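# Sort three grease guns into trays by grease amount

## Task

Find which of the three grease guns contains the most grease and which contains the least. Put the fullest one entirely inside the blue tray and the emptiest one entirely inside the red tray. The middle one stays on the table, touching neither tray and not hanging past any table edge. All three must end up lying flat on their sides. You may pick up the guns and move their parts, but every part must be back where it belongs on its own gun at the end.

## Robot and tools

ROBOT. Two seven-joint xArm7 arms, left_arm and right_arm, each with a two-finger parallel gripper. Root links in the scene frame: left_arm at (+0.041, +0.424, 0) m, right_arm at (-0.045, -0.393, 0) m, each yawed very slightly (quat_wxyz about (1, 0, 0, -0.017) and (1, 0, 0, -0.022)). A two-camera stand is fixed to the floor behind the arms.

FRAMES. Scene frame: origin at table-top height, midway between the nominal bases. +z is up, +x points out over the table, and left_arm is on the +y side. Arm names do not match image left and right. Reported positions (m), quat_wxyz and velocities (m/s, rad/s) are in the scene frame and may be off by a few cm, more at long reach. Offsets you command use the current Hand target's own axes. Gripper axes: the fingers point along +z and close along x. end_effector_position is the point midway between the pads, and the fingertips reach 15.0 mm past it. The housing is 146 mm long along the closing direction and 50 mm wide, and starts 65 mm behind that point. A camera block sticks out about 11 cm toward the gripper's -y side.

execute_actions(actions, cameras). actions is a list of actions. Each action is a table of up to 15 rows, one row per 1/30 s step. A shorter table repeats its last row until step 15. Each row is one list of 18 numbers in [-1, 1] covering both arms: left dx, dy, dz, rx, ry, rz, left gripper position, force_limit, speed, then the same nine for the right arm. dx..rz are an offset, not a pose. They count from the Hand target as it stood when that action began, not from the previous row. 1.0 means 0.6 m or 180 degrees, and rx, ry, rz form a single rotation vector. Sending the same offset again in a later action moves the hand further. Six zeros mean no new pose for that arm. The gripper numbers always act as commands, so resend the current values to keep a gripper as it is. cameras: a list of names, ["all"], or []. By default you get all images only when actions is empty.

GRIPPER numbers. position: +1 is fully open (108 mm), about -0.96 is pads touching, and -1 grips until the object stops the fingers. force_limit: -1 is about 2.5 N and +1 about 32 N per pad. speed: -1 is 5 mm/s and +1 is 420 mm/s. Once the fingers have stopped, a new force_limit or speed applies only if position also changes by at least 0.01. Reading the grip: is_grasped is 1 when an object stopped the fingers. It is 0 while moving, at the commanded width, or with the pads closed on nothing. width_mm is the pad gap. force_n is the per-pad force estimate, with about 10 N of error.

move(target, speed, blend, blocking, cameras). target is either one 18-number row or a list of up to 15 such rows. In every row, each arm's offsets count from that arm's Hand target at the start of the move, not from the previous row, and they use the same scale as above. The gripper is driven along straight paths, and all paths finish together, within at most 10 s. speed is the top path speed in m/s, from 0.002 to 1, default 0.25. Turning speed is capped at twice that number in rad/s. You can give one value, or one per target. blend is in m (one value or one per target). It rounds corners, and 0 means stop at each target. Gripper numbers in the first row are sent at the start; those in later rows are sent once everything is at rest at that row. blocking=false returns after about 0.5 s while the move continues. The result adds a move: line: done, off_target, moving, held or fault, plus limits (paced means the pose was clipped, held means a check withheld steps). Moves do not avoid obstacles or the other arm. Faster moves lag and stray more and hit harder.

wait(seconds): from 0 to 3600. Sends no new command and returns early if a move ends. stop(): brakes a running move; the fingers keep going. zoom_image(camera, region): region is [x0, y0, x1, y1] in that camera's latest full image, at most 504 by 504 px. clear_fault(arm): arm is left_arm or right_arm; clears a torque fault that has already been reported. read_manual(section): returns licence texts only. finished_scene(scene): ends the current scene, given its number. It cannot be undone, so call it only when the goal holds with the robot let go.

CAMERAS: cam_head_left, cam_head_right, cam_high, cam_low, cam_left_wrist, cam_right_wrist, each 672x504. Calibration is in OpenCV pinhole form, and T_world_to_cam maps scene-frame points into the camera frame. Wrist camera poses follow their arms.

MOTION NOTES. Each step, commanded orientation is clipped to within 32 degrees of the measured one. Big turns can swing the elbow. Hand target is the last commanded pose after clipping. The gripper often rests a little short of it. The next execute_actions call, even with zero offsets, asks for it again, and otherwise you send the remaining offset. To stop pressing on something, command the target back past the gripper.

RESULTS also show Joint positions, joint torques (raw, with offsets and noise), Tool commands, and sometimes step-by-step end_effector_position readings. Velocities are left out when an arm is still.

AVOID. A clearance check holds back commands that would bring the arms too close, but it does not always prevent contact. Any moderate hit or squeeze between the arms, including one gripper closing on the other's fingers, can fail the task. Contact torque at a joint's load limit causes a TORQUE FAULT, and the arm stays stopped until clear_fault. Limits in N m: waist 43.2, shoulder 43.4, upper arm roll 27.6, elbow 27.6, forearm roll 27.6, wrist pitch 14.9, wrist roll 15.5. A held object's weight counts toward these. A motor pinned at its torque limit for 1 s, or overloaded for too long, also faults. Motor heat: a MOTOR HOT line appears at 65 °C, and at 80 °C the arm is braked for 30 to 60 s or more. Holding loads, stretching out, or pushing at unreachable poses heats motors. Do not drop things, release moving parts, slam into fixed or heavy objects, or let anything leave the table, which fails the task. Loose objects may sometimes get a small push from outside.

Each tool is called by a JSON object that holds its "op" and its "data".

## Session

{"op": "execute_actions", "data": {"actions": [], "cameras": ["cam_high","cam_head_left"]}}

Scene clock: 0.00 s.
left_arm: end_effector_position=(+0.4510, +0.3976, +0.1312) width_mm=66.07 is_grasped=0 force_n=0.00 end_effector_quat_wxyz=(+0.180, -0.018, +0.928, +0.327) | right_arm: end_effector_position=(+0.3512, -0.0529, +0.1093) width_mm=108.06 is_grasped=0 force_n=0.00 end_effector_quat_wxyz=(-0.173, +0.742, -0.642, -0.091)
Joint positions: left_arm=[0.929 -0.129 -1.266 0.628 0.942 0.825 -1.917] | right_arm=[0.846 0.193 -0.132 0.876 0.644 0.449 3.907]
Joint velocities: within noise
Joint torques (N m): no reading
Hand target: left_arm +0.4510, +0.3976, +0.1312; +0.180, -0.018, +0.928, +0.327 | right_arm +0.3512, -0.0529, +0.1093; -0.173, +0.742, -0.642, -0.091
Tool commands: left_gripper/position=+0.238 left_gripper/force_limit=+1.0 left_gripper/speed=+1.0 right_gripper/position=+1.0 right_gripper/force_limit=+1.0 right_gripper/speed=+1.0
Images, in order (width x height): cam_head_left 672x504, cam_high 672x504.

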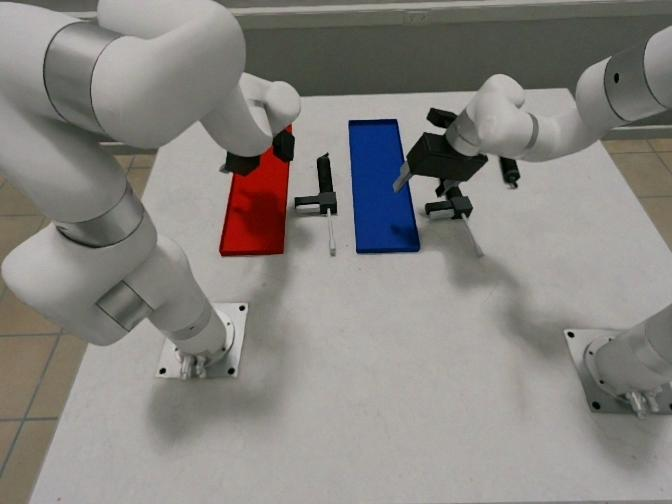

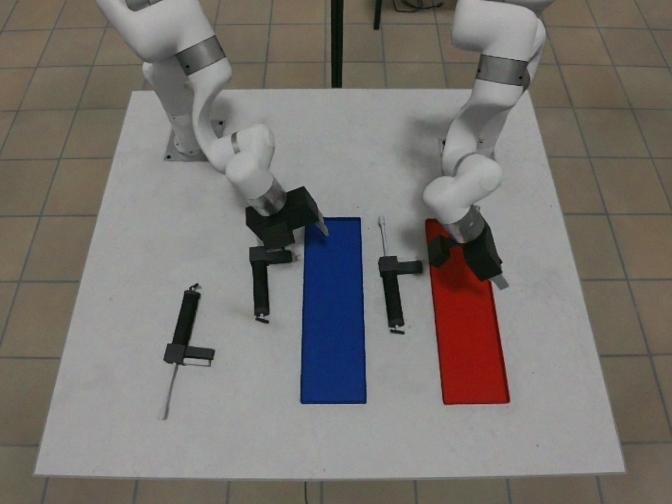

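{"op": "move", "data": {"target": [-0.0048,-0.2962,-0.2877,0.0618,0.2644,-0.493,0.2,-0.5,0.5,0.4833,-0.3173,-0.2123,-0.1773,-0.05,-0.9203,0.2,-0.5,0.5], "speed": 0.5, "cameras": ["cam_left_wrist","cam_right_wrist"]}}

Scene clock: 24.00 s.
left_arm: end_effector_position=(+0.4250, +0.1519, +0.1502) width_mm=64.01 is_grasped=0 force_n=0.00 end_effector_quat_wxyz=(+0.000, +0.743, -0.669, +0.000) | right_arm: end_effector_position=(+0.5736, -0.3451, +0.1503) width_mm=64.01 is_grasped=0 force_n=0.00 end_effector_quat_wxyz=(+0.000, +0.725, +0.688, +0.000)
Joint positions: left_arm=[0.624 0.29 -1.264 0.994 0.346 0.933 -3.334] | right_arm=[0.183 0.577 -0.081 1.677 0.05 1.101 0.887]
Joint torques (N m): left_arm=[-3.61 -14.38 -6.72 20.84 -3.4 -3.93 -1.51] | right_arm=[-5.47 -20.61 0.8 18 2.16 -2.43 -2.68]
Hand target: left_arm +0.4250, +0.1519, +0.1502; +0.000, +0.743, -0.669, +0.000 | right_arm +0.5736, -0.3451, +0.1503; +0.000, +0.726, +0.688, +0.000
Off the commanded pose: left_arm 0.000 m, 0 deg | right_arm 0.000 m, 0 deg.
move: done
cam_left_wrist: T_world_to_cam=[[0.12873, -0.99153, -0.0171, 0.09852], [-0.92153, -0.12598, 0.3673, 0.3728], [-0.36634, -0.03152, -0.92995, 0.41794]] pos_world=[0.48397, 0.15782, 0.25342]
cam_right_wrist: T_world_to_cam=[[0.05325, 0.99858, -0.00243, 0.3109], [0.92425, -0.04836, 0.37872, -0.57441], [0.37807, -0.02241, -0.92551, 0.0327]] pos_world=[0.50198, -0.3375, 0.24856]

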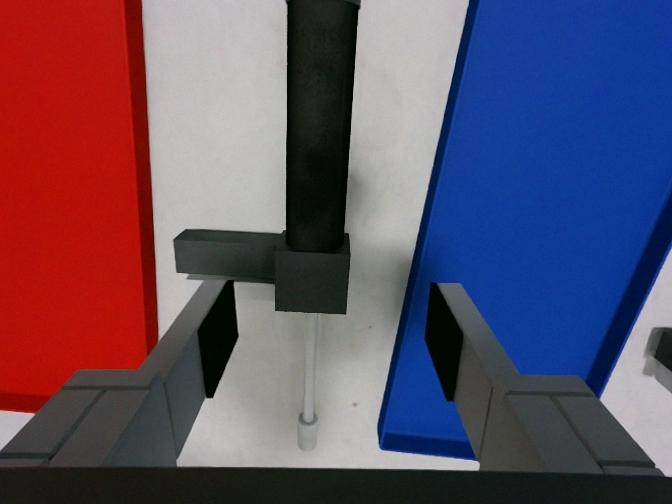

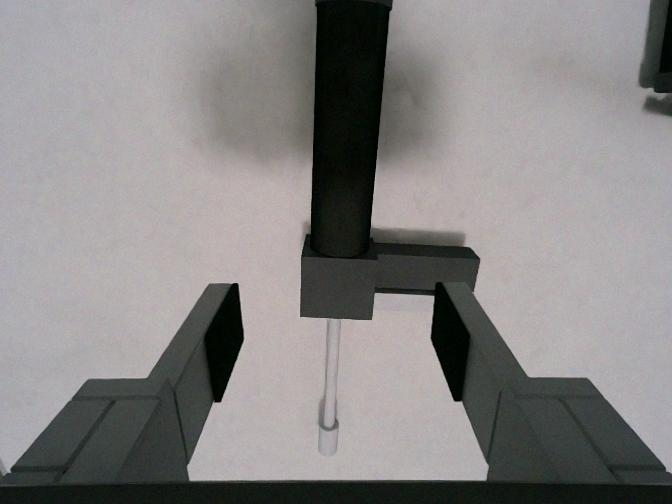

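{"op": "move", "data": {"target": [[-0.0175,0.004,0.2128,0,0,0.012,0.2,-0.5,0.5,0.004,-0.006,0.213,0,0,0.018,0.2,-0.5,0.5],[-0.0175,0.004,0.2128,0,0,0.012,-1,0.5,-0.4,0.004,-0.006,0.213,0,0,0.018,-1,0.5,-0.4],[-0.0175,0.004,0.05,0,0,0.012,-1,0.5,-0.4,0.004,-0.006,0.05,0,0,0.018,-1,0.5,-0.4],[-0.2447,-0.0342,0.1003,0,0,0.0333,-1,0.5,-0.4,0.0625,-0.243,0.1005,0,0,0.983,-1,0.5,-0.4],[-0.2447,-0.0342,0.0003,0,0,0.0333,-1,0.5,-0.4,0.0625,-0.243,0.0005,0,0,0.983,-1,0.5,-0.4]], "speed": [0.3,0.1,0.2,0.8,0.1]}}

{"op": "wait", "data": {"seconds": 0.2}}

{"op": "wait", "data": {"seconds": 0.2}}

{"op": "wait", "data": {"seconds": 0.2}}

{"op": "wait", "data": {"seconds": 0.2, "cameras": ["cam_left_wrist","cam_right_wrist","cam_high"]}}

Scene clock: 39.30 s.
left_arm: end_effector_position=(+0.4088, +0.1405, +0.0463) width_mm=64.01 is_grasped=0 force_n=0.50 end_effector_quat_wxyz=(+0.008, +0.714, -0.700, +0.014) | right_arm: end_effector_position=(+0.5703, -0.3425, +0.0225) width_mm=64.01 is_grasped=0 force_n=0.00 end_effector_quat_wxyz=(+0.000, +0.745, +0.667, +0.000)
Joint positions: left_arm=[0.418 0.532 -1.035 0.895 0.7 0.704 -3.519] | right_arm=[0.19 0.747 -0.078 1.568 0.072 0.823 0.934]
Joint torques (N m): left_arm=[1.83 -11.7 -8.38 13.74 2.71 -3.69 1.35] | right_arm=[-3.09 -21.71 -0.64 16.92 2.39 -2.48 2.59]
Hand target: left_arm +0.4088, +0.1405, +0.0463; +0.008, +0.714, -0.700, +0.014 (not the last commanded pose) | right_arm +0.5703, -0.3425, +0.0225; +0.000, +0.745, +0.667, +0.000 (not the last commanded pose)
Tool commands: left_gripper/position=+0.2 left_gripper/force_limit=-0.5 left_gripper/speed=+0.5 right_gripper/position=+0.2 right_gripper/force_limit=-0.5 right_gripper/speed=+0.5
Off the commanded pose: left_arm 0.191 m, 2 deg | right_arm 0.194 m, 174 deg.
TORQUE FAULT: the external load on joint 3 (upper arm roll) of the left arm reached its load limit, and that arm stopped. The contact can be on any part of that arm beyond that joint, not only on its tool. A torque fault puts only its own arm into a fault stop. That arm's remaining commands of this call were not run. The hold on joint 3 (upper arm roll) of that arm was moved back by the arm itself, up to 3 degrees, as the stop began. That arm is still stopped at the end of this call. While its stop runs, that arm, its gripper or tool too, takes no new command.
CLEAR FAULT: the left arm stays stopped (state 4) until you call clear_fault(arm="left_arm").
End effector pose when the fault began: left_arm: position (+0.4180, +0.1632, +0.0360), quat_wxyz (+0.003, +0.730, -0.684, +0.002)
Joint positions when the fault began: left_arm=[0.421 0.531 -0.986 0.893 0.697 0.704 -3.516]
move: fault (left_arm), off_target (right_arm); path passed 1 of 5 targets; target 2's new numbers were not sent

not run: an earlier result of this reply reported a fault or no control. Calls in your next reply go to the robot.

not run: an earlier result of this reply reported a fault or no control. Calls in your next reply go to the robot.

not run: an earlier result of this reply reported a fault or no control. Calls in your next reply go to the robot.

not run: an earlier result of this reply reported a fault or no control. Calls in your next reply go to the robot.

{"op": "clear_fault", "data": {"arm": "left_arm"}}

{"op": "move", "data": {"target": [[-0.0187,-0.027,-0.173,-0.0024,-0.01,-0.0148,0.2,-0.5,0.5,0,0,0,0,0,0,-1,0.5,-0.4],[-0.0187,-0.027,-0.173,-0.0024,-0.01,-0.0148,0.2,-0.5,0.5,0,0,-0.1625,0,0,0,-1,0.5,-0.4]], "speed": [0.3,0.2], "cameras": ["cam_left_wrist","cam_right_wrist"]}}

Scene clock: 50.97 s.
left_arm: end_effector_position=(+0.4088, +0.1405, +0.0463) width_mm=64.01 is_grasped=0 force_n=0.75 end_effector_quat_wxyz=(+0.008, +0.714, -0.700, +0.014) | right_arm: end_effector_position=(+0.5703, -0.3425, +0.0225) width_mm=64.01 is_grasped=0 force_n=0.00 end_effector_quat_wxyz=(+0.000, +0.745, +0.667, +0.000)
Joint positions: left_arm=[0.418 0.532 -1.035 0.895 0.7 0.704 -3.519] | right_arm=[0.19 0.747 -0.078 1.568 0.072 0.823 0.934]
Joint torques (N m): left_arm=[2.14 -11.73 -8.2 13.53 2.81 -3.71 1.34] | right_arm=[-3.67 -21.37 -2.26 16.2 2.12 -1.79 -2.07]
Hand target: left_arm +0.4088, +0.1405, +0.0463; +0.008, +0.714, -0.700, +0.014 (not the last commanded pose) | right_arm +0.5703, -0.3425, +0.0225; +0.000, +0.745, +0.667, +0.000 (not the last commanded pose)
Tool commands: left_gripper/position=+0.2 left_gripper/force_limit=-0.5 left_gripper/speed=+0.5 right_gripper/position=+0.2 right_gripper/force_limit=-0.5 right_gripper/speed=+0.5
Off the commanded pose: left_arm 0.191 m, 2 deg | right_arm 0.194 m, 174 deg.
TORQUE FAULT, CONTINUED: the left arm's stop, for the torque fault of joint 3 (upper arm roll) that an earlier result reported, is over. The call counts as one of the actions that you can send in this scene. The hold on joint 3 (upper arm roll) of that arm was moved back by the arm itself, up to 3 degrees, as the stop began. That arm's target is now where it stood when the stop ended, not its last command. That arm's gripper keeps its grip as last carried out, and that arm accepts commands again: back off and push less far.
MOTOR HOT: joint 4 (elbow) of the right arm reports 66 °C; the controller stops that arm at 80 °C. To cool a motor, set the load down, stop pushing, or move to a pose that needs little force. At that limit the right arm can sag while its brakes close.
CLEAR FAULT: your call cleared the left arm's torque fault. If a joint's load stays at its limit, that arm stops again at once.

Scene clock: 52.90 s.
left_arm: end_effector_position=(+0.4239, +0.1553, +0.1498) width_mm=64.01 is_grasped=0 force_n=0.00 end_effector_quat_wxyz=(+0.000, +0.730, -0.683, +0.000) | right_arm: end_effector_position=(+0.5702, -0.3425, +0.1199) width_mm=35.21 is_grasped=1 force_n=42.52 end_effector_quat_wxyz=(+0.000, +0.745, +0.667, +0.000)
Joint positions: left_arm=[0.669 0.302 -1.306 0.984 0.365 0.936 -3.305] | right_arm=[0.195 0.598 -0.088 1.62 0.058 1.024 0.943]
Joint torques (N m): left_arm=[4.54 -13.65 -6.97 20.79 -3.51 -3.92 1.38] | right_arm=[4.99 -32.27 -3.08 20.03 -2.14 -1.06 2.97]
Hand target: left_arm +0.4239, +0.1553, +0.1498; +0.000, +0.730, -0.683, +0.000 | right_arm +0.5702, -0.3425, +0.1200; +0.000, +0.745, +0.667, +0.000
Off the commanded pose: left_arm 0.000 m, 0 deg | right_arm 0.000 m, 0 deg.
MOTOR HOT: still on. Joint 4 (elbow) of the right arm reports 66 °C.
move: done
cam_left_wrist: T_world_to_cam=[[0.09022, -0.99577, -0.01727, 0.11904], [-0.92553, -0.09024, 0.36776, 0.36839], [-0.36776, -0.0172, -0.92976, 0.41564]] pos_world=[0.48308, 0.15893, 0.25302]
cam_right_wrist: T_world_to_cam=[[0.10966, 0.99397, -0.00241, 0.27469], [0.92006, -0.10059, 0.37864, -0.57509], [0.37612, -0.04373, -0.92554, -0.00027]] pos_world=[0.4991, -0.33089, 0.21816]

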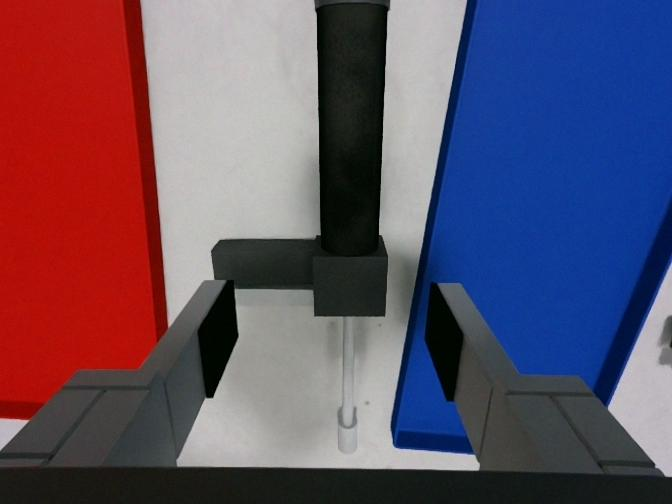

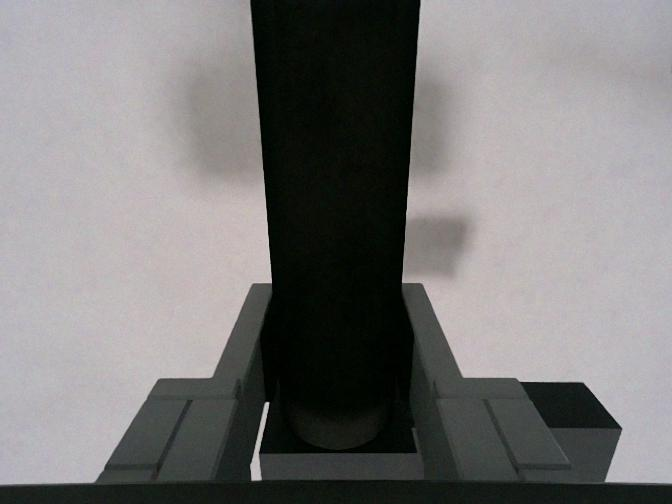

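{"op": "move", "data": {"target": [[0.0158,-0.0067,0.2122,0,0,-0.0045,0.2,-0.5,0.5,0.0447,-0.2403,0,0,0,0.965,-1,0.5,-0.4],[0.0158,-0.0067,0.2122,0,0,-0.0045,-1,0.5,-0.4,0.0447,-0.2403,0.05,0,0,0.965,-1,0.5,-0.4],[0.0158,-0.0067,0.083,0,0,-0.0045,-1,0.5,-0.4,0.0447,-0.2403,-0.05,0,0,0.965,-1,0.5,-0.4],[-0.24,-0.0261,0.0997,0,0,0.0211,-1,0.5,-0.4,0.0447,-0.2403,-0.05,0,0,0.965,-1,0.5,-0.4],[-0.24,-0.0261,-0.0003,0,0,0.0211,-1,0.5,-0.4,0.0447,-0.2403,-0.05,0,0,0.965,-1,0.5,-0.4]], "speed": [0.8,0.2,0.1,0.3,0.1]}}

{"op": "wait", "data": {"seconds": 0.2}}

{"op": "wait", "data": {"seconds": 0.2}}

{"op": "wait", "data": {"seconds": 0.2}}

{"op": "wait", "data": {"seconds": 0.2, "cameras": ["cam_left_wrist","cam_right_wrist"]}}

Scene clock: 67.80 s.
left_arm: end_effector_position=(+0.4299, +0.3000, +0.1500) width_mm=35.02 is_grasped=1 force_n=42.95 end_effector_quat_wxyz=(+0.000, +0.707, -0.707, +0.000) | right_arm: end_effector_position=(+0.4298, -0.3001, +0.1499) width_mm=35.22 is_grasped=1 force_n=41.88 end_effector_quat_wxyz=(+0.000, +0.707, -0.707, +0.000)
Joint positions: left_arm=[1.607 0.302 -1.917 0.768 0.363 0.906 -2.945] | right_arm=[0.725 0.152 -0.502 1.034 0.093 0.901 4.052]
Joint torques (N m): left_arm=[4.63 7.06 -6.92 23.71 4.32 -4.37 -1.58] | right_arm=[4.81 -22.18 -3.34 19.32 -2.23 -0.93 2.91]
Hand target: left_arm +0.4299, +0.3000, +0.1500; +0.000, +0.707, -0.707, +0.000 | right_arm +0.4298, -0.3001, +0.1499; +0.000, +0.707, -0.707, +0.000
Off the commanded pose: left_arm 0.000 m, 0 deg | right_arm 0.000 m, 0 deg.
MOTOR HOT: still on. Joint 4 (elbow) of the right arm reports 70 °C.
move: done

Scene clock: 68.00 s.
left_arm: end_effector_position=(+0.4299, +0.3000, +0.1500) width_mm=35.02 is_grasped=1 force_n=42.95 end_effector_quat_wxyz=(+0.000, +0.707, -0.707, +0.000) | right_arm: end_effector_position=(+0.4298, -0.3001, +0.1499) width_mm=35.22 is_grasped=1 force_n=41.88 end_effector_quat_wxyz=(+0.000, +0.707, -0.707, +0.000)
Joint positions: left_arm=[1.607 0.302 -1.917 0.768 0.363 0.906 -2.945] | right_arm=[0.725 0.152 -0.502 1.034 0.093 0.901 4.052]
Joint torques (N m): left_arm=[4.48 6.67 -6.88 23.67 4.21 -4.34 -1.57] | right_arm=[4.99 -22.35 -3.32 19.29 -2.29 -1.04 2.9]
Hand target: left_arm +0.4299, +0.3000, +0.1500; +0.000, +0.707, -0.707, +0.000 | right_arm +0.4298, -0.3001, +0.1499; +0.000, +0.707, -0.707, +0.000
Tool commands: left_gripper/position=-1.0 left_gripper/force_limit=+0.5 left_gripper/speed=-0.4 right_gripper/position=-1.0 right_gripper/force_limit=+0.5 right_gripper/speed=-0.4
Off the commanded pose: left_arm 0.000 m, 0 deg | right_arm 0.000 m, 0 deg.
MOTOR HOT: still on. Joint 4 (elbow) of the right arm reports 70 °C.
wait: 0.20 s; at rest by 0.17 s

Scene clock: 68.20 s.
left_arm: end_effector_position=(+0.4299, +0.3000, +0.1500) width_mm=35.02 is_grasped=1 force_n=42.95 end_effector_quat_wxyz=(+0.000, +0.707, -0.707, +0.000) | right_arm: end_effector_position=(+0.4298, -0.3001, +0.1499) width_mm=35.22 is_grasped=1 force_n=41.88 end_effector_quat_wxyz=(+0.000, +0.707, -0.707, +0.000)
Joint positions: left_arm=[1.607 0.302 -1.917 0.768 0.363 0.906 -2.945] | right_arm=[0.725 0.152 -0.502 1.034 0.093 0.901 4.052]
Joint torques (N m): left_arm=[4.49 6.61 -6.95 23.66 4.2 -4.39 -1.59] | right_arm=[4.84 -22.4 -3.3 19.26 -2.2 -0.99 2.91]
Hand target: left_arm +0.4299, +0.3000, +0.1500; +0.000, +0.707, -0.707, +0.000 | right_arm +0.4298, -0.3001, +0.1499; +0.000, +0.707, -0.707, +0.000
Tool commands: left_gripper/position=-1.0 left_gripper/force_limit=+0.5 left_gripper/speed=-0.4 right_gripper/position=-1.0 right_gripper/force_limit=+0.5 right_gripper/speed=-0.4
Off the commanded pose: left_arm 0.000 m, 0 deg | right_arm 0.000 m, 0 deg.
MOTOR HOT: still on. Joint 4 (elbow) of the right arm reports 70 °C.
wait: 0.20 s; at rest by 0.17 s

Scene clock: 68.40 s.
left_arm: end_effector_position=(+0.4299, +0.3000, +0.1500) width_mm=35.02 is_grasped=1 force_n=42.95 end_effector_quat_wxyz=(+0.000, +0.707, -0.707, +0.000) | right_arm: end_effector_position=(+0.4298, -0.3001, +0.1499) width_mm=35.22 is_grasped=1 force_n=41.88 end_effector_quat_wxyz=(+0.000, +0.707, -0.707, +0.000)
Joint positions: left_arm=[1.607 0.302 -1.917 0.768 0.363 0.906 -2.945] | right_arm=[0.725 0.152 -0.502 1.034 0.093 0.901 4.052]
Joint torques (N m): left_arm=[4.28 6.98 -6.93 23.61 4.13 -4.29 -1.65] | right_arm=[4.93 -22.43 -3.32 19.26 -2.1 -0.99 2.86]
Hand target: left_arm +0.4299, +0.3000, +0.1500; +0.000, +0.707, -0.707, +0.000 | right_arm +0.4298, -0.3001, +0.1499; +0.000, +0.707, -0.707, +0.000
Tool commands: left_gripper/position=-1.0 left_gripper/force_limit=+0.5 left_gripper/speed=-0.4 right_gripper/position=-1.0 right_gripper/force_limit=+0.5 right_gripper/speed=-0.4
Off the commanded pose: left_arm 0.000 m, 0 deg | right_arm 0.000 m, 0 deg.
MOTOR HOT: still on. Joint 4 (elbow) of the right arm reports 70 °C.
wait: 0.20 s; at rest by 0.17 s

Scene clock: 68.60 s.
left_arm: end_effector_position=(+0.4299, +0.3000, +0.1500) width_mm=35.02 is_grasped=1 force_n=42.95 end_effector_quat_wxyz=(+0.000, +0.707, -0.707, +0.000) | right_arm: end_effector_position=(+0.4298, -0.3001, +0.1499) width_mm=35.22 is_grasped=1 force_n=41.88 end_effector_quat_wxyz=(+0.000, +0.707, -0.707, +0.000)
Joint positions: left_arm=[1.607 0.302 -1.917 0.768 0.363 0.906 -2.945] | right_arm=[0.725 0.152 -0.502 1.034 0.093 0.901 4.052]
Joint torques (N m): left_arm=[4.57 6.82 -6.94 23.48 4.27 -4.34 -1.57] | right_arm=[4.98 -22.63 -3.38 19.42 -2.02 -0.98 2.96]
Hand target: left_arm +0.4299, +0.3000, +0.1500; +0.000, +0.707, -0.707, +0.000 | right_arm +0.4298, -0.3001, +0.1499; +0.000, +0.707, -0.707, +0.000
Tool commands: left_gripper/position=-1.0 left_gripper/force_limit=+0.5 left_gripper/speed=-0.4 right_gripper/position=-1.0 right_gripper/force_limit=+0.5 right_gripper/speed=-0.4
Off the commanded pose: left_arm 0.000 m, 0 deg | right_arm 0.000 m, 0 deg.
MOTOR HOT: still on. Joint 4 (elbow) of the right arm reports 70 °C.
wait: 0.20 s; at rest by 0.17 s
cam_left_wrist: T_world_to_cam=[[0.02411, -0.99956, -0.01731, 0.29221], [-0.92948, -0.02879, 0.36774, 0.37035], [-0.36808, 0.00722, -0.92977, 0.41328]] pos_world=[0.48931, 0.29976, 0.25312]
cam_right_wrist: T_world_to_cam=[[0.00007, -1, -0.00238, -0.30333], [-0.92597, -0.00096, 0.37759, 0.37046], [-0.37759, 0.00218, -0.92597, 0.41996]] pos_world=[0.50163, -0.30389, 0.24827]

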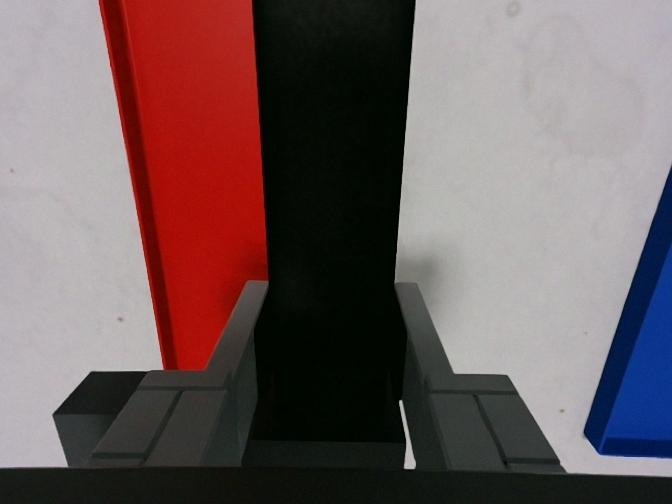

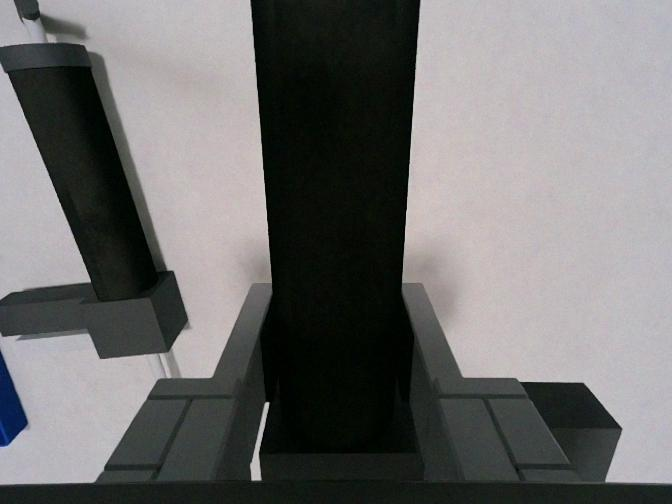

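{"op": "move", "data": {"target": [[0.2283,0,0,0,0,0,-1,0.5,-0.4,0,0,0.17,0,0,0,-1,0.5,-0.4],[0.2283,0,0.2125,0,0,0,-1,0.5,-0.4,0,0,0.2125,0,0,0,-1,0.5,-0.4],[0.2283,0,0.2125,0,0,0,0.2,-0.5,0,0,0,0.2125,0,0,0,0.2,-0.5,0],[0.2283,0,0.1,0,0,0,0.2,-0.5,0,0,0,0.1,0,0,0,0.2,-0.5,0],[0,0,0.1,0,0,0,0.2,-0.5,0,0,0,0,0,0,0,0.2,-0.5,0],[0,0,0,0,0,0,0.2,-0.5,0,0,0,0,0,0,0,0.2,-0.5,0]], "speed": [0.3,0.12,0.2,0.2,0.25,0.1]}}

{"op": "wait", "data": {"seconds": 0.2}}

{"op": "wait", "data": {"seconds": 0.2}}

{"op": "wait", "data": {"seconds": 0.2, "cameras": ["cam_left_wrist","cam_right_wrist"]}}

Scene clock: 100.37 s.
left_arm: end_effector_position=(+0.4299, +0.3000, +0.1500) width_mm=63.99 is_grasped=0 force_n=0.00 end_effector_quat_wxyz=(+0.000, +0.707, -0.707, +0.000) | right_arm: end_effector_position=(+0.4298, -0.3001, +0.1499) width_mm=63.99 is_grasped=0 force_n=0.00 end_effector_quat_wxyz=(+0.000, +0.707, -0.707, +0.000)
Joint positions: left_arm=[1.612 0.298 -1.921 0.768 0.358 0.905 -2.942] | right_arm=[0.727 0.152 -0.504 1.034 0.093 0.902 4.051]
Joint torques (N m): left_arm=[4.67 6.28 -6.29 20.5 4.34 -3.92 -1.58] | right_arm=[4.97 -20.66 -3.28 17.18 -2.15 -0.7 2.89]
Hand target: left_arm +0.4299, +0.3000, +0.1500; +0.000, +0.707, -0.707, +0.000 | right_arm +0.4298, -0.3001, +0.1499; +0.000, +0.707, -0.707, +0.000
Off the commanded pose: left_arm 0.000 m, 0 deg | right_arm 0.000 m, 0 deg.
MOTOR HOT: still on. Joint 4 (elbow) of the right arm reports 73 °C.
move: done

Scene clock: 100.57 s.
left_arm: end_effector_position=(+0.4299, +0.3000, +0.1500) width_mm=63.99 is_grasped=0 force_n=0.00 end_effector_quat_wxyz=(+0.000, +0.707, -0.707, +0.000) | right_arm: end_effector_position=(+0.4298, -0.3001, +0.1499) width_mm=63.99 is_grasped=0 force_n=0.00 end_effector_quat_wxyz=(+0.000, +0.707, -0.707, +0.000)
Joint positions: left_arm=[1.612 0.298 -1.921 0.768 0.358 0.905 -2.942] | right_arm=[0.727 0.152 -0.504 1.034 0.093 0.902 4.051]
Joint torques (N m): left_arm=[4.37 6.38 -6.29 20.52 4.12 -3.99 -1.55] | right_arm=[4.93 -20.33 -3.05 17.4 -2 -0.71 2.81]
Hand target: left_arm +0.4299, +0.3000, +0.1500; +0.000, +0.707, -0.707, +0.000 | right_arm +0.4298, -0.3001, +0.1499; +0.000, +0.707, -0.707, +0.000
Tool commands: left_gripper/position=+0.2 left_gripper/force_limit=-0.5 left_gripper/speed=+0.0 right_gripper/position=+0.2 right_gripper/force_limit=-0.5 right_gripper/speed=+0.0
Off the commanded pose: left_arm 0.000 m, 0 deg | right_arm 0.000 m, 0 deg.
MOTOR HOT: still on. Joint 4 (elbow) of the right arm reports 73 °C.
wait: 0.20 s; at rest by 0.17 s

Scene clock: 100.77 s.
left_arm: end_effector_position=(+0.4299, +0.3000, +0.1500) width_mm=63.99 is_grasped=0 force_n=0.00 end_effector_quat_wxyz=(+0.000, +0.707, -0.707, +0.000) | right_arm: end_effector_position=(+0.4298, -0.3001, +0.1499) width_mm=63.99 is_grasped=0 force_n=0.00 end_effector_quat_wxyz=(+0.000, +0.707, -0.707, +0.000)
Joint positions: left_arm=[1.612 0.298 -1.921 0.768 0.358 0.905 -2.942] | right_arm=[0.727 0.152 -0.504 1.034 0.093 0.902 4.051]
Joint torques (N m): left_arm=[4.55 6.17 -6.23 20.47 4.23 -4.01 -1.55] | right_arm=[5.09 -20.65 -3.14 17.16 -2.1 -0.71 2.94]
Hand target: left_arm +0.4299, +0.3000, +0.1500; +0.000, +0.707, -0.707, +0.000 | right_arm +0.4298, -0.3001, +0.1499; +0.000, +0.707, -0.707, +0.000
Tool commands: left_gripper/position=+0.2 left_gripper/force_limit=-0.5 left_gripper/speed=+0.0 right_gripper/position=+0.2 right_gripper/force_limit=-0.5 right_gripper/speed=+0.0
Off the commanded pose: left_arm 0.000 m, 0 deg | right_arm 0.000 m, 0 deg.
MOTOR HOT: still on. Joint 4 (elbow) of the right arm reports 73 °C.
wait: 0.20 s; at rest by 0.17 s

Scene clock: 100.97 s.
left_arm: end_effector_position=(+0.4299, +0.3000, +0.1500) width_mm=63.99 is_grasped=0 force_n=0.00 end_effector_quat_wxyz=(+0.000, +0.707, -0.707, +0.000) | right_arm: end_effector_position=(+0.4298, -0.3001, +0.1499) width_mm=63.99 is_grasped=0 force_n=0.00 end_effector_quat_wxyz=(+0.000, +0.707, -0.707, +0.000)
Joint positions: left_arm=[1.612 0.298 -1.921 0.768 0.358 0.905 -2.942] | right_arm=[0.727 0.152 -0.504 1.034 0.093 0.902 4.051]
Joint torques (N m): left_arm=[4.16 6.28 -6.26 20.48 4.32 -3.91 -1.56] | right_arm=[5.06 -20.6 -3.23 17.38 -2.15 -0.71 2.94]
Hand target: left_arm +0.4299, +0.3000, +0.1500; +0.000, +0.707, -0.707, +0.000 | right_arm +0.4298, -0.3001, +0.1499; +0.000, +0.707, -0.707, +0.000
Tool commands: left_gripper/position=+0.2 left_gripper/force_limit=-0.5 left_gripper/speed=+0.0 right_gripper/position=+0.2 right_gripper/force_limit=-0.5 right_gripper/speed=+0.0
Off the commanded pose: left_arm 0.000 m, 0 deg | right_arm 0.000 m, 0 deg.
MOTOR HOT: still on. Joint 4 (elbow) of the right arm reports 73 °C.
wait: 0.20 s; at rest by 0.17 s
cam_left_wrist: T_world_to_cam=[[0.02411, -0.99956, -0.01731, 0.29221], [-0.92948, -0.02879, 0.36774, 0.37035], [-0.36808, 0.00722, -0.92977, 0.41328]] pos_world=[0.48931, 0.29976, 0.25312]
cam_right_wrist: T_world_to_cam=[[0.00007, -1, -0.00238, -0.30333], [-0.92597, -0.00096, 0.37759, 0.37046], [-0.37759, 0.00218, -0.92597, 0.41996]] pos_world=[0.50163, -0.30389, 0.24827]

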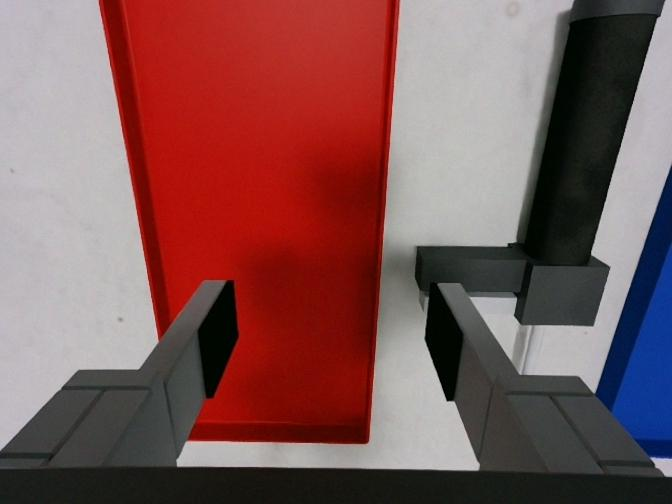

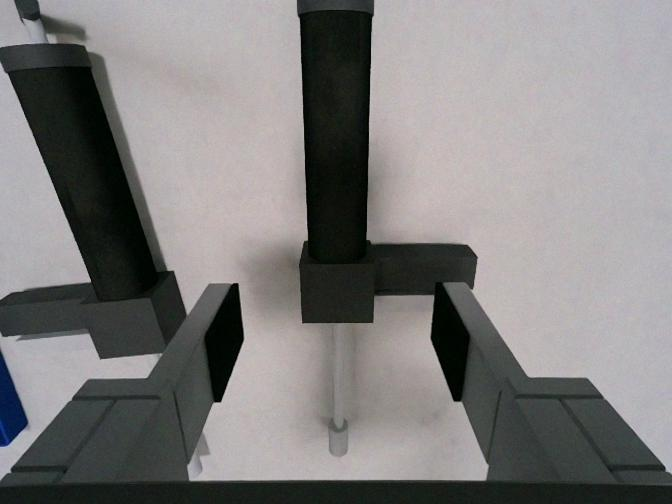

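{"op": "move", "data": {"target": [[0,0,0,0,0,0,0.2,-0.5,0,-0.208,0.025,0,0,0,-0.0544,0.2,-0.5,0],[0,0,0,0,0,0,0.2,-0.5,0,-0.208,0.025,0.2123,0,0,-0.0544,0.2,-0.5,0],[0,0,0,0,0,0,0.2,-0.5,0,-0.208,0.025,0.2123,0,0,-0.0544,-1,0.5,-0.4],[0,0,0,0,0,0,0.2,-0.5,0,-0.208,0.025,0.08,0,0,-0.0544,-1,0.5,-0.4],[0,0,0,0,0,0,0.2,-0.5,0,0,0,0.1,0,0,0,-1,0.5,-0.4],[0,0,0,0,0,0,0.2,-0.5,0,0,0,0,0,0,0,-1,0.5,-0.4]], "speed": [0.3,0.2,0.2,0.2,0.25,0.1]}}

{"op": "wait", "data": {"seconds": 0.2}}

{"op": "wait", "data": {"seconds": 0.2}}

{"op": "wait", "data": {"seconds": 0.2, "cameras": ["cam_right_wrist"]}}

{"op": "move", "data": {"target": [[0,0,0,0,0,0,0.2,-0.5,0,-0.2167,0,0,0,0,0,-1,0.5,-0.4],[0,0,0,0,0,0,0.2,-0.5,0,-0.2167,0,0.2125,0,0,0,-1,0.5,-0.4],[0,0,0,0,0,0,0.2,-0.5,0,-0.2167,0,0.2125,0,0,0,0.2,-0.5,0],[0,0,0,0,0,0,0.2,-0.5,0,-0.2167,0,0.05,0,0,0,0.2,-0.5,0],[0,0,0,0,0,0,0.2,-0.5,0,0.1667,0.35,0.05,0,0,0,0.2,-0.5,0]], "speed": [0.3,0.12,0.2,0.2,0.4]}}

{"op": "move", "data": {"target": [[0.7833,0,0,0,0,0,0.2,-0.5,0,0,0,0.03,0,0,0,0.2,-0.5,0],[0.7833,0,0.2125,0,0,0,0.2,-0.5,0,0,0,0.03,0,0,0,0.2,-0.5,0],[0.7833,0,0.2125,0,0,0,-1,0.5,-0.4,0,0,0.03,0,0,0,0.2,-0.5,0],[0.7833,0,0.05,0,0,0,-1,0.5,-0.4,0,0,0.03,0,0,0,0.2,-0.5,0],[0,0,0.1,0,0,0,-1,0.5,-0.4,0,0,0.03,0,0,0,0.2,-0.5,0],[0,0,0,0,0,0,-1,0.5,-0.4,0,0,0.03,0,0,0,0.2,-0.5,0]], "speed": [0.4,0.2,0.2,0.2,0.4,0.1]}}

{"op": "wait", "data": {"seconds": 0.2}}

{"op": "wait", "data": {"seconds": 0.2}}

{"op": "wait", "data": {"seconds": 0.2, "cameras": ["cam_left_wrist","cam_high"]}}

Scene clock: 129.40 s.
left_arm: end_effector_position=(+0.4299, +0.3000, +0.1500) width_mm=63.99 is_grasped=0 force_n=0.00 end_effector_quat_wxyz=(+0.000, +0.707, -0.707, +0.000) | right_arm: end_effector_position=(+0.4298, -0.3002, +0.1499) width_mm=35.56 is_grasped=1 force_n=21.87 end_effector_quat_wxyz=(+0.000, +0.707, -0.707, +0.000)
Joint positions: left_arm=[1.612 0.298 -1.921 0.768 0.358 0.905 -2.942] | right_arm=[0.726 0.152 -0.504 1.034 0.093 0.901 4.051]
Joint torques (N m): left_arm=[4.33 6.06 -6.32 20.6 4.28 -3.91 -1.51] | right_arm=[4.65 -22.26 -3.39 19.11 -2.08 -0.86 2.93]
Hand target: left_arm +0.4299, +0.3000, +0.1500; +0.000, +0.707, -0.707, +0.000 | right_arm +0.4298, -0.3001, +0.1499; +0.000, +0.707, -0.707, +0.000
Off the commanded pose: left_arm 0.000 m, 0 deg | right_arm 0.000 m, 0 deg.
MOTOR HOT: still on. Joint 4 (elbow) of the right arm reports 71 °C.
move: done

Scene clock: 129.60 s.
left_arm: end_effector_position=(+0.4299, +0.3000, +0.1500) width_mm=63.99 is_grasped=0 force_n=0.00 end_effector_quat_wxyz=(+0.000, +0.707, -0.707, +0.000) | right_arm: end_effector_position=(+0.4298, -0.3001, +0.1499) width_mm=35.56 is_grasped=1 force_n=21.91 end_effector_quat_wxyz=(+0.000, +0.707, -0.707, +0.000)
Joint positions: left_arm=[1.612 0.298 -1.921 0.768 0.358 0.905 -2.942] | right_arm=[0.726 0.152 -0.504 1.034 0.093 0.902 4.051]
Joint torques (N m): left_arm=[4.4 6.13 -6.39 20.55 4.15 -3.95 -1.48] | right_arm=[4.78 -22.05 -3.15 19.14 -2.06 -0.99 2.89]
Hand target: left_arm +0.4299, +0.3000, +0.1500; +0.000, +0.707, -0.707, +0.000 | right_arm +0.4298, -0.3001, +0.1499; +0.000, +0.707, -0.707, +0.000
Tool commands: left_gripper/position=+0.2 left_gripper/force_limit=-0.5 left_gripper/speed=+0.0 right_gripper/position=-1.0 right_gripper/force_limit=+0.5 right_gripper/speed=-0.4
Off the commanded pose: left_arm 0.000 m, 0 deg | right_arm 0.000 m, 0 deg.
MOTOR HOT: still on. Joint 4 (elbow) of the right arm reports 71 °C.
wait: 0.20 s; at rest by 0.17 s

Scene clock: 129.80 s.
left_arm: end_effector_position=(+0.4299, +0.3000, +0.1500) width_mm=63.99 is_grasped=0 force_n=0.00 end_effector_quat_wxyz=(+0.000, +0.707, -0.707, +0.000) | right_arm: end_effector_position=(+0.4298, -0.3001, +0.1499) width_mm=35.56 is_grasped=1 force_n=21.89 end_effector_quat_wxyz=(+0.000, +0.707, -0.707, +0.000)
Joint positions: left_arm=[1.612 0.298 -1.921 0.768 0.358 0.905 -2.942] | right_arm=[0.726 0.152 -0.504 1.034 0.093 0.902 4.051]
Joint torques (N m): left_arm=[4.41 6.15 -6.33 20.63 4.14 -3.98 -1.45] | right_arm=[4.96 -22.08 -3.39 19.1 -2.02 -0.86 2.9]
Hand target: left_arm +0.4299, +0.3000, +0.1500; +0.000, +0.707, -0.707, +0.000 | right_arm +0.4298, -0.3001, +0.1499; +0.000, +0.707, -0.707, +0.000
Tool commands: left_gripper/position=+0.2 left_gripper/force_limit=-0.5 left_gripper/speed=+0.0 right_gripper/position=-1.0 right_gripper/force_limit=+0.5 right_gripper/speed=-0.4
Off the commanded pose: left_arm 0.000 m, 0 deg | right_arm 0.000 m, 0 deg.
MOTOR HOT: still on. Joint 4 (elbow) of the right arm reports 71 °C.
wait: 0.20 s; at rest by 0.17 s

Scene clock: 130.00 s.
left_arm: end_effector_position=(+0.4299, +0.3000, +0.1500) width_mm=63.99 is_grasped=0 force_n=0.00 end_effector_quat_wxyz=(+0.000, +0.707, -0.707, +0.000) | right_arm: end_effector_position=(+0.4298, -0.3001, +0.1499) width_mm=35.56 is_grasped=1 force_n=21.88 end_effector_quat_wxyz=(+0.000, +0.707, -0.707, +0.000)
Joint positions: left_arm=[1.612 0.298 -1.921 0.768 0.358 0.905 -2.942] | right_arm=[0.726 0.152 -0.504 1.034 0.093 0.902 4.051]
Joint torques (N m): left_arm=[4.37 6.26 -6.31 20.6 4.17 -3.85 -1.51] | right_arm=[5.09 -22.17 -3.27 19.2 -2.13 -1.05 2.96]
Hand target: left_arm +0.4299, +0.3000, +0.1500; +0.000, +0.707, -0.707, +0.000 | right_arm +0.4298, -0.3001, +0.1499; +0.000, +0.707, -0.707, +0.000
Tool commands: left_gripper/position=+0.2 left_gripper/force_limit=-0.5 left_gripper/speed=+0.0 right_gripper/position=-1.0 right_gripper/force_limit=+0.5 right_gripper/speed=-0.4
Off the commanded pose: left_arm 0.000 m, 0 deg | right_arm 0.000 m, 0 deg.
MOTOR HOT: still on. Joint 4 (elbow) of the right arm reports 71 °C.
wait: 0.20 s; at rest by 0.17 s
cam_right_wrist: T_world_to_cam=[[0.00007, -1, -0.00238, -0.30333], [-0.92597, -0.00096, 0.37759, 0.37046], [-0.37759, 0.00218, -0.92597, 0.41996]] pos_world=[0.50163, -0.30389, 0.24827]

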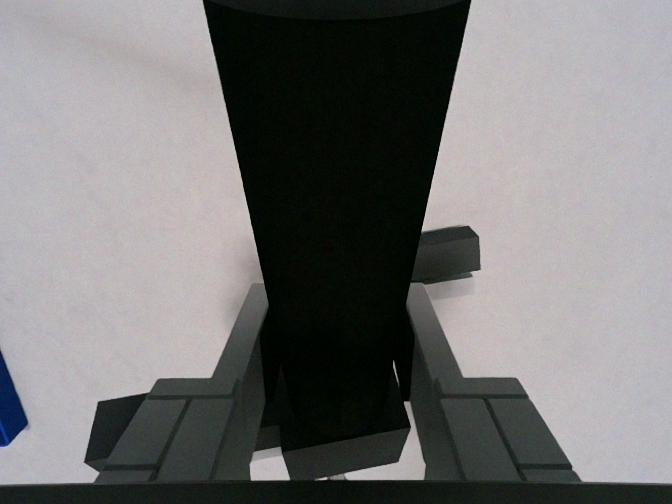

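Scene clock: 135.07 s.
left_arm: end_effector_position=(+0.4299, +0.3000, +0.1500) width_mm=63.99 is_grasped=0 force_n=0.00 end_effector_quat_wxyz=(+0.000, +0.707, -0.707, +0.000) | right_arm: end_effector_position=(+0.2199, -0.4003, +0.1198) width_mm=63.99 is_grasped=0 force_n=0.00 end_effector_quat_wxyz=(+0.000, +0.707, -0.707, +0.000)
Joint positions: left_arm=[1.612 0.298 -1.921 0.768 0.358 0.905 -2.942] | right_arm=[0.514 -0.658 -0.544 0.268 -0.418 0.896 4.221]
Joint torques (N m): left_arm=[4.39 6.21 -6.27 20.65 4.27 -3.94 -1.38] | right_arm=[-5.3 -7.54 6.23 11.46 -2.22 -0.8 -2.77]
Hand target: left_arm +0.4299, +0.3000, +0.1500; +0.000, +0.707, -0.707, +0.000 | right_arm +0.2199, -0.4003, +0.1198; +0.000, +0.707, -0.707, +0.000
Off the commanded pose: left_arm 0.000 m, 0 deg | right_arm 0.000 m, 0 deg.
MOTOR HOT: still on. Joint 4 (elbow) of the right arm reports 70 °C.
move: done

Scene clock: 142.43 s.
left_arm: end_effector_position=(+0.4299, +0.3000, +0.1500) width_mm=35.03 is_grasped=1 force_n=42.23 end_effector_quat_wxyz=(+0.000, +0.707, -0.707, +0.000) | right_arm: end_effector_position=(+0.2199, -0.4003, +0.1018) width_mm=63.99 is_grasped=0 force_n=0.00 end_effector_quat_wxyz=(+0.000, +0.707, -0.707, +0.000)
Joint positions: left_arm=[1.01 -0.321 -1.245 0.77 -0.388 0.914 -2.364] | right_arm=[0.516 -0.602 -0.569 0.242 -0.433 0.814 4.22]
Joint torques (N m): left_arm=[-4.11 -5.38 7.44 23.25 -3.53 -1.16 1.56] | right_arm=[4.83 1.24 2.51 10.8 -2.21 -2.61 -2.79]
Hand target: left_arm +0.4299, +0.3000, +0.1500; +0.000, +0.707, -0.707, +0.000 | right_arm +0.2199, -0.4003, +0.1018; +0.000, +0.707, -0.707, +0.000
Off the commanded pose: left_arm 0.000 m, 0 deg | right_arm 0.000 m, 0 deg.
MOTOR HOT: still on. Joint 4 (elbow) of the right arm reports 67 °C.
move: done

Scene clock: 142.63 s.
left_arm: end_effector_position=(+0.4299, +0.3000, +0.1500) width_mm=35.03 is_grasped=1 force_n=42.23 end_effector_quat_wxyz=(+0.000, +0.707, -0.707, +0.000) | right_arm: end_effector_position=(+0.2199, -0.4003, +0.1018) width_mm=63.99 is_grasped=0 force_n=0.00 end_effector_quat_wxyz=(+0.000, +0.707, -0.707, +0.000)
Joint positions: left_arm=[1.01 -0.321 -1.245 0.77 -0.388 0.914 -2.364] | right_arm=[0.516 -0.602 -0.569 0.242 -0.433 0.814 4.22]
Joint torques (N m): left_arm=[-4.1 -5.24 7.31 23.19 -3.41 -1.16 1.38] | right_arm=[4.91 0.89 2.6 10.9 -2.14 -2.66 -2.74]
Hand target: left_arm +0.4299, +0.3000, +0.1500; +0.000, +0.707, -0.707, +0.000 | right_arm +0.2199, -0.4003, +0.1018; +0.000, +0.707, -0.707, +0.000
Tool commands: left_gripper/position=-1.0 left_gripper/force_limit=+0.5 left_gripper/speed=-0.4 right_gripper/position=+0.2 right_gripper/force_limit=-0.5 right_gripper/speed=+0.0
Off the commanded pose: left_arm 0.000 m, 0 deg | right_arm 0.000 m, 0 deg.
MOTOR HOT: still on. Joint 4 (elbow) of the right arm reports 67 °C.
wait: 0.20 s; at rest by 0.17 s

Scene clock: 142.83 s.
left_arm: end_effector_position=(+0.4299, +0.3000, +0.1500) width_mm=35.03 is_grasped=1 force_n=42.23 end_effector_quat_wxyz=(+0.000, +0.707, -0.707, +0.000) | right_arm: end_effector_position=(+0.2199, -0.4003, +0.1018) width_mm=63.99 is_grasped=0 force_n=0.00 end_effector_quat_wxyz=(+0.000, +0.707, -0.707, +0.000)
Joint positions: left_arm=[1.01 -0.321 -1.245 0.77 -0.388 0.914 -2.364] | right_arm=[0.516 -0.602 -0.569 0.242 -0.433 0.814 4.22]
Joint torques (N m): left_arm=[-3.84 -5.15 7.31 23.15 -3.44 -1.19 1.42] | right_arm=[4.75 1.03 2.65 10.83 -2.13 -2.7 -2.76]
Hand target: left_arm +0.4299, +0.3000, +0.1500; +0.000, +0.707, -0.707, +0.000 | right_arm +0.2199, -0.4003, +0.1018; +0.000, +0.707, -0.707, +0.000
Tool commands: left_gripper/position=-1.0 left_gripper/force_limit=+0.5 left_gripper/speed=-0.4 right_gripper/position=+0.2 right_gripper/force_limit=-0.5 right_gripper/speed=+0.0
Off the commanded pose: left_arm 0.000 m, 0 deg | right_arm 0.000 m, 0 deg.
MOTOR HOT: still on. Joint 4 (elbow) of the right arm reports 66 °C.
wait: 0.20 s; at rest by 0.17 s

Scene clock: 143.03 s.
left_arm: end_effector_position=(+0.4299, +0.3000, +0.1500) width_mm=35.03 is_grasped=1 force_n=42.23 end_effector_quat_wxyz=(+0.000, +0.707, -0.707, +0.000) | right_arm: end_effector_position=(+0.2199, -0.4003, +0.1018) width_mm=63.99 is_grasped=0 force_n=0.00 end_effector_quat_wxyz=(+0.000, +0.707, -0.707, +0.000)
Joint positions: left_arm=[1.01 -0.321 -1.245 0.77 -0.388 0.914 -2.364] | right_arm=[0.516 -0.602 -0.569 0.242 -0.433 0.814 4.22]
Joint torques (N m): left_arm=[-3.85 -5.41 7.13 23.22 -3.5 -1.19 1.39] | right_arm=[4.76 0.86 2.47 10.85 -2.27 -2.62 -2.74]
Hand target: left_arm +0.4299, +0.3000, +0.1500; +0.000, +0.707, -0.707, +0.000 | right_arm +0.2199, -0.4003, +0.1018; +0.000, +0.707, -0.707, +0.000
Tool commands: left_gripper/position=-1.0 left_gripper/force_limit=+0.5 left_gripper/speed=-0.4 right_gripper/position=+0.2 right_gripper/force_limit=-0.5 right_gripper/speed=+0.0
Off the commanded pose: left_arm 0.000 m, 0 deg | right_arm 0.000 m, 0 deg.
MOTOR HOT: still on. Joint 4 (elbow) of the right arm reports 66 °C.
wait: 0.20 s; at rest by 0.17 s
cam_left_wrist: T_world_to_cam=[[0.02411, -0.99956, -0.01731, 0.29221], [-0.92948, -0.02879, 0.36774, 0.37035], [-0.36808, 0.00722, -0.92977, 0.41328]] pos_world=[0.48931, 0.29976, 0.25312]
Images, in order (width x height): cam_high 672x504, cam_left_wrist 672x504.

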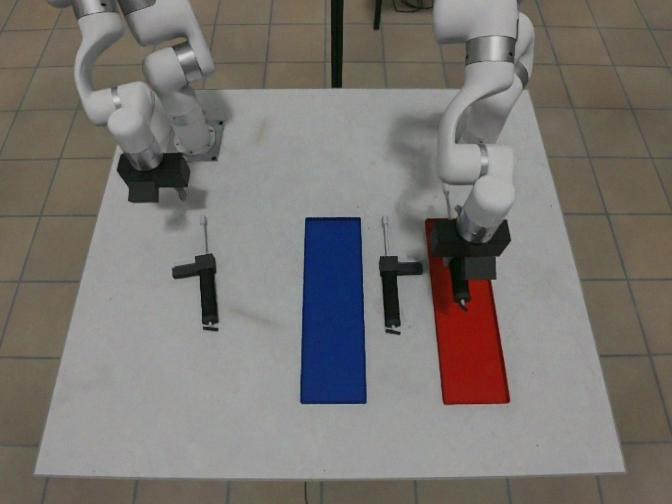

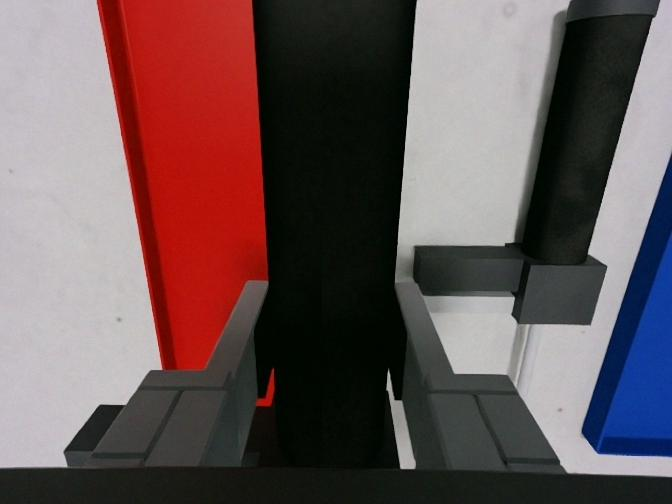

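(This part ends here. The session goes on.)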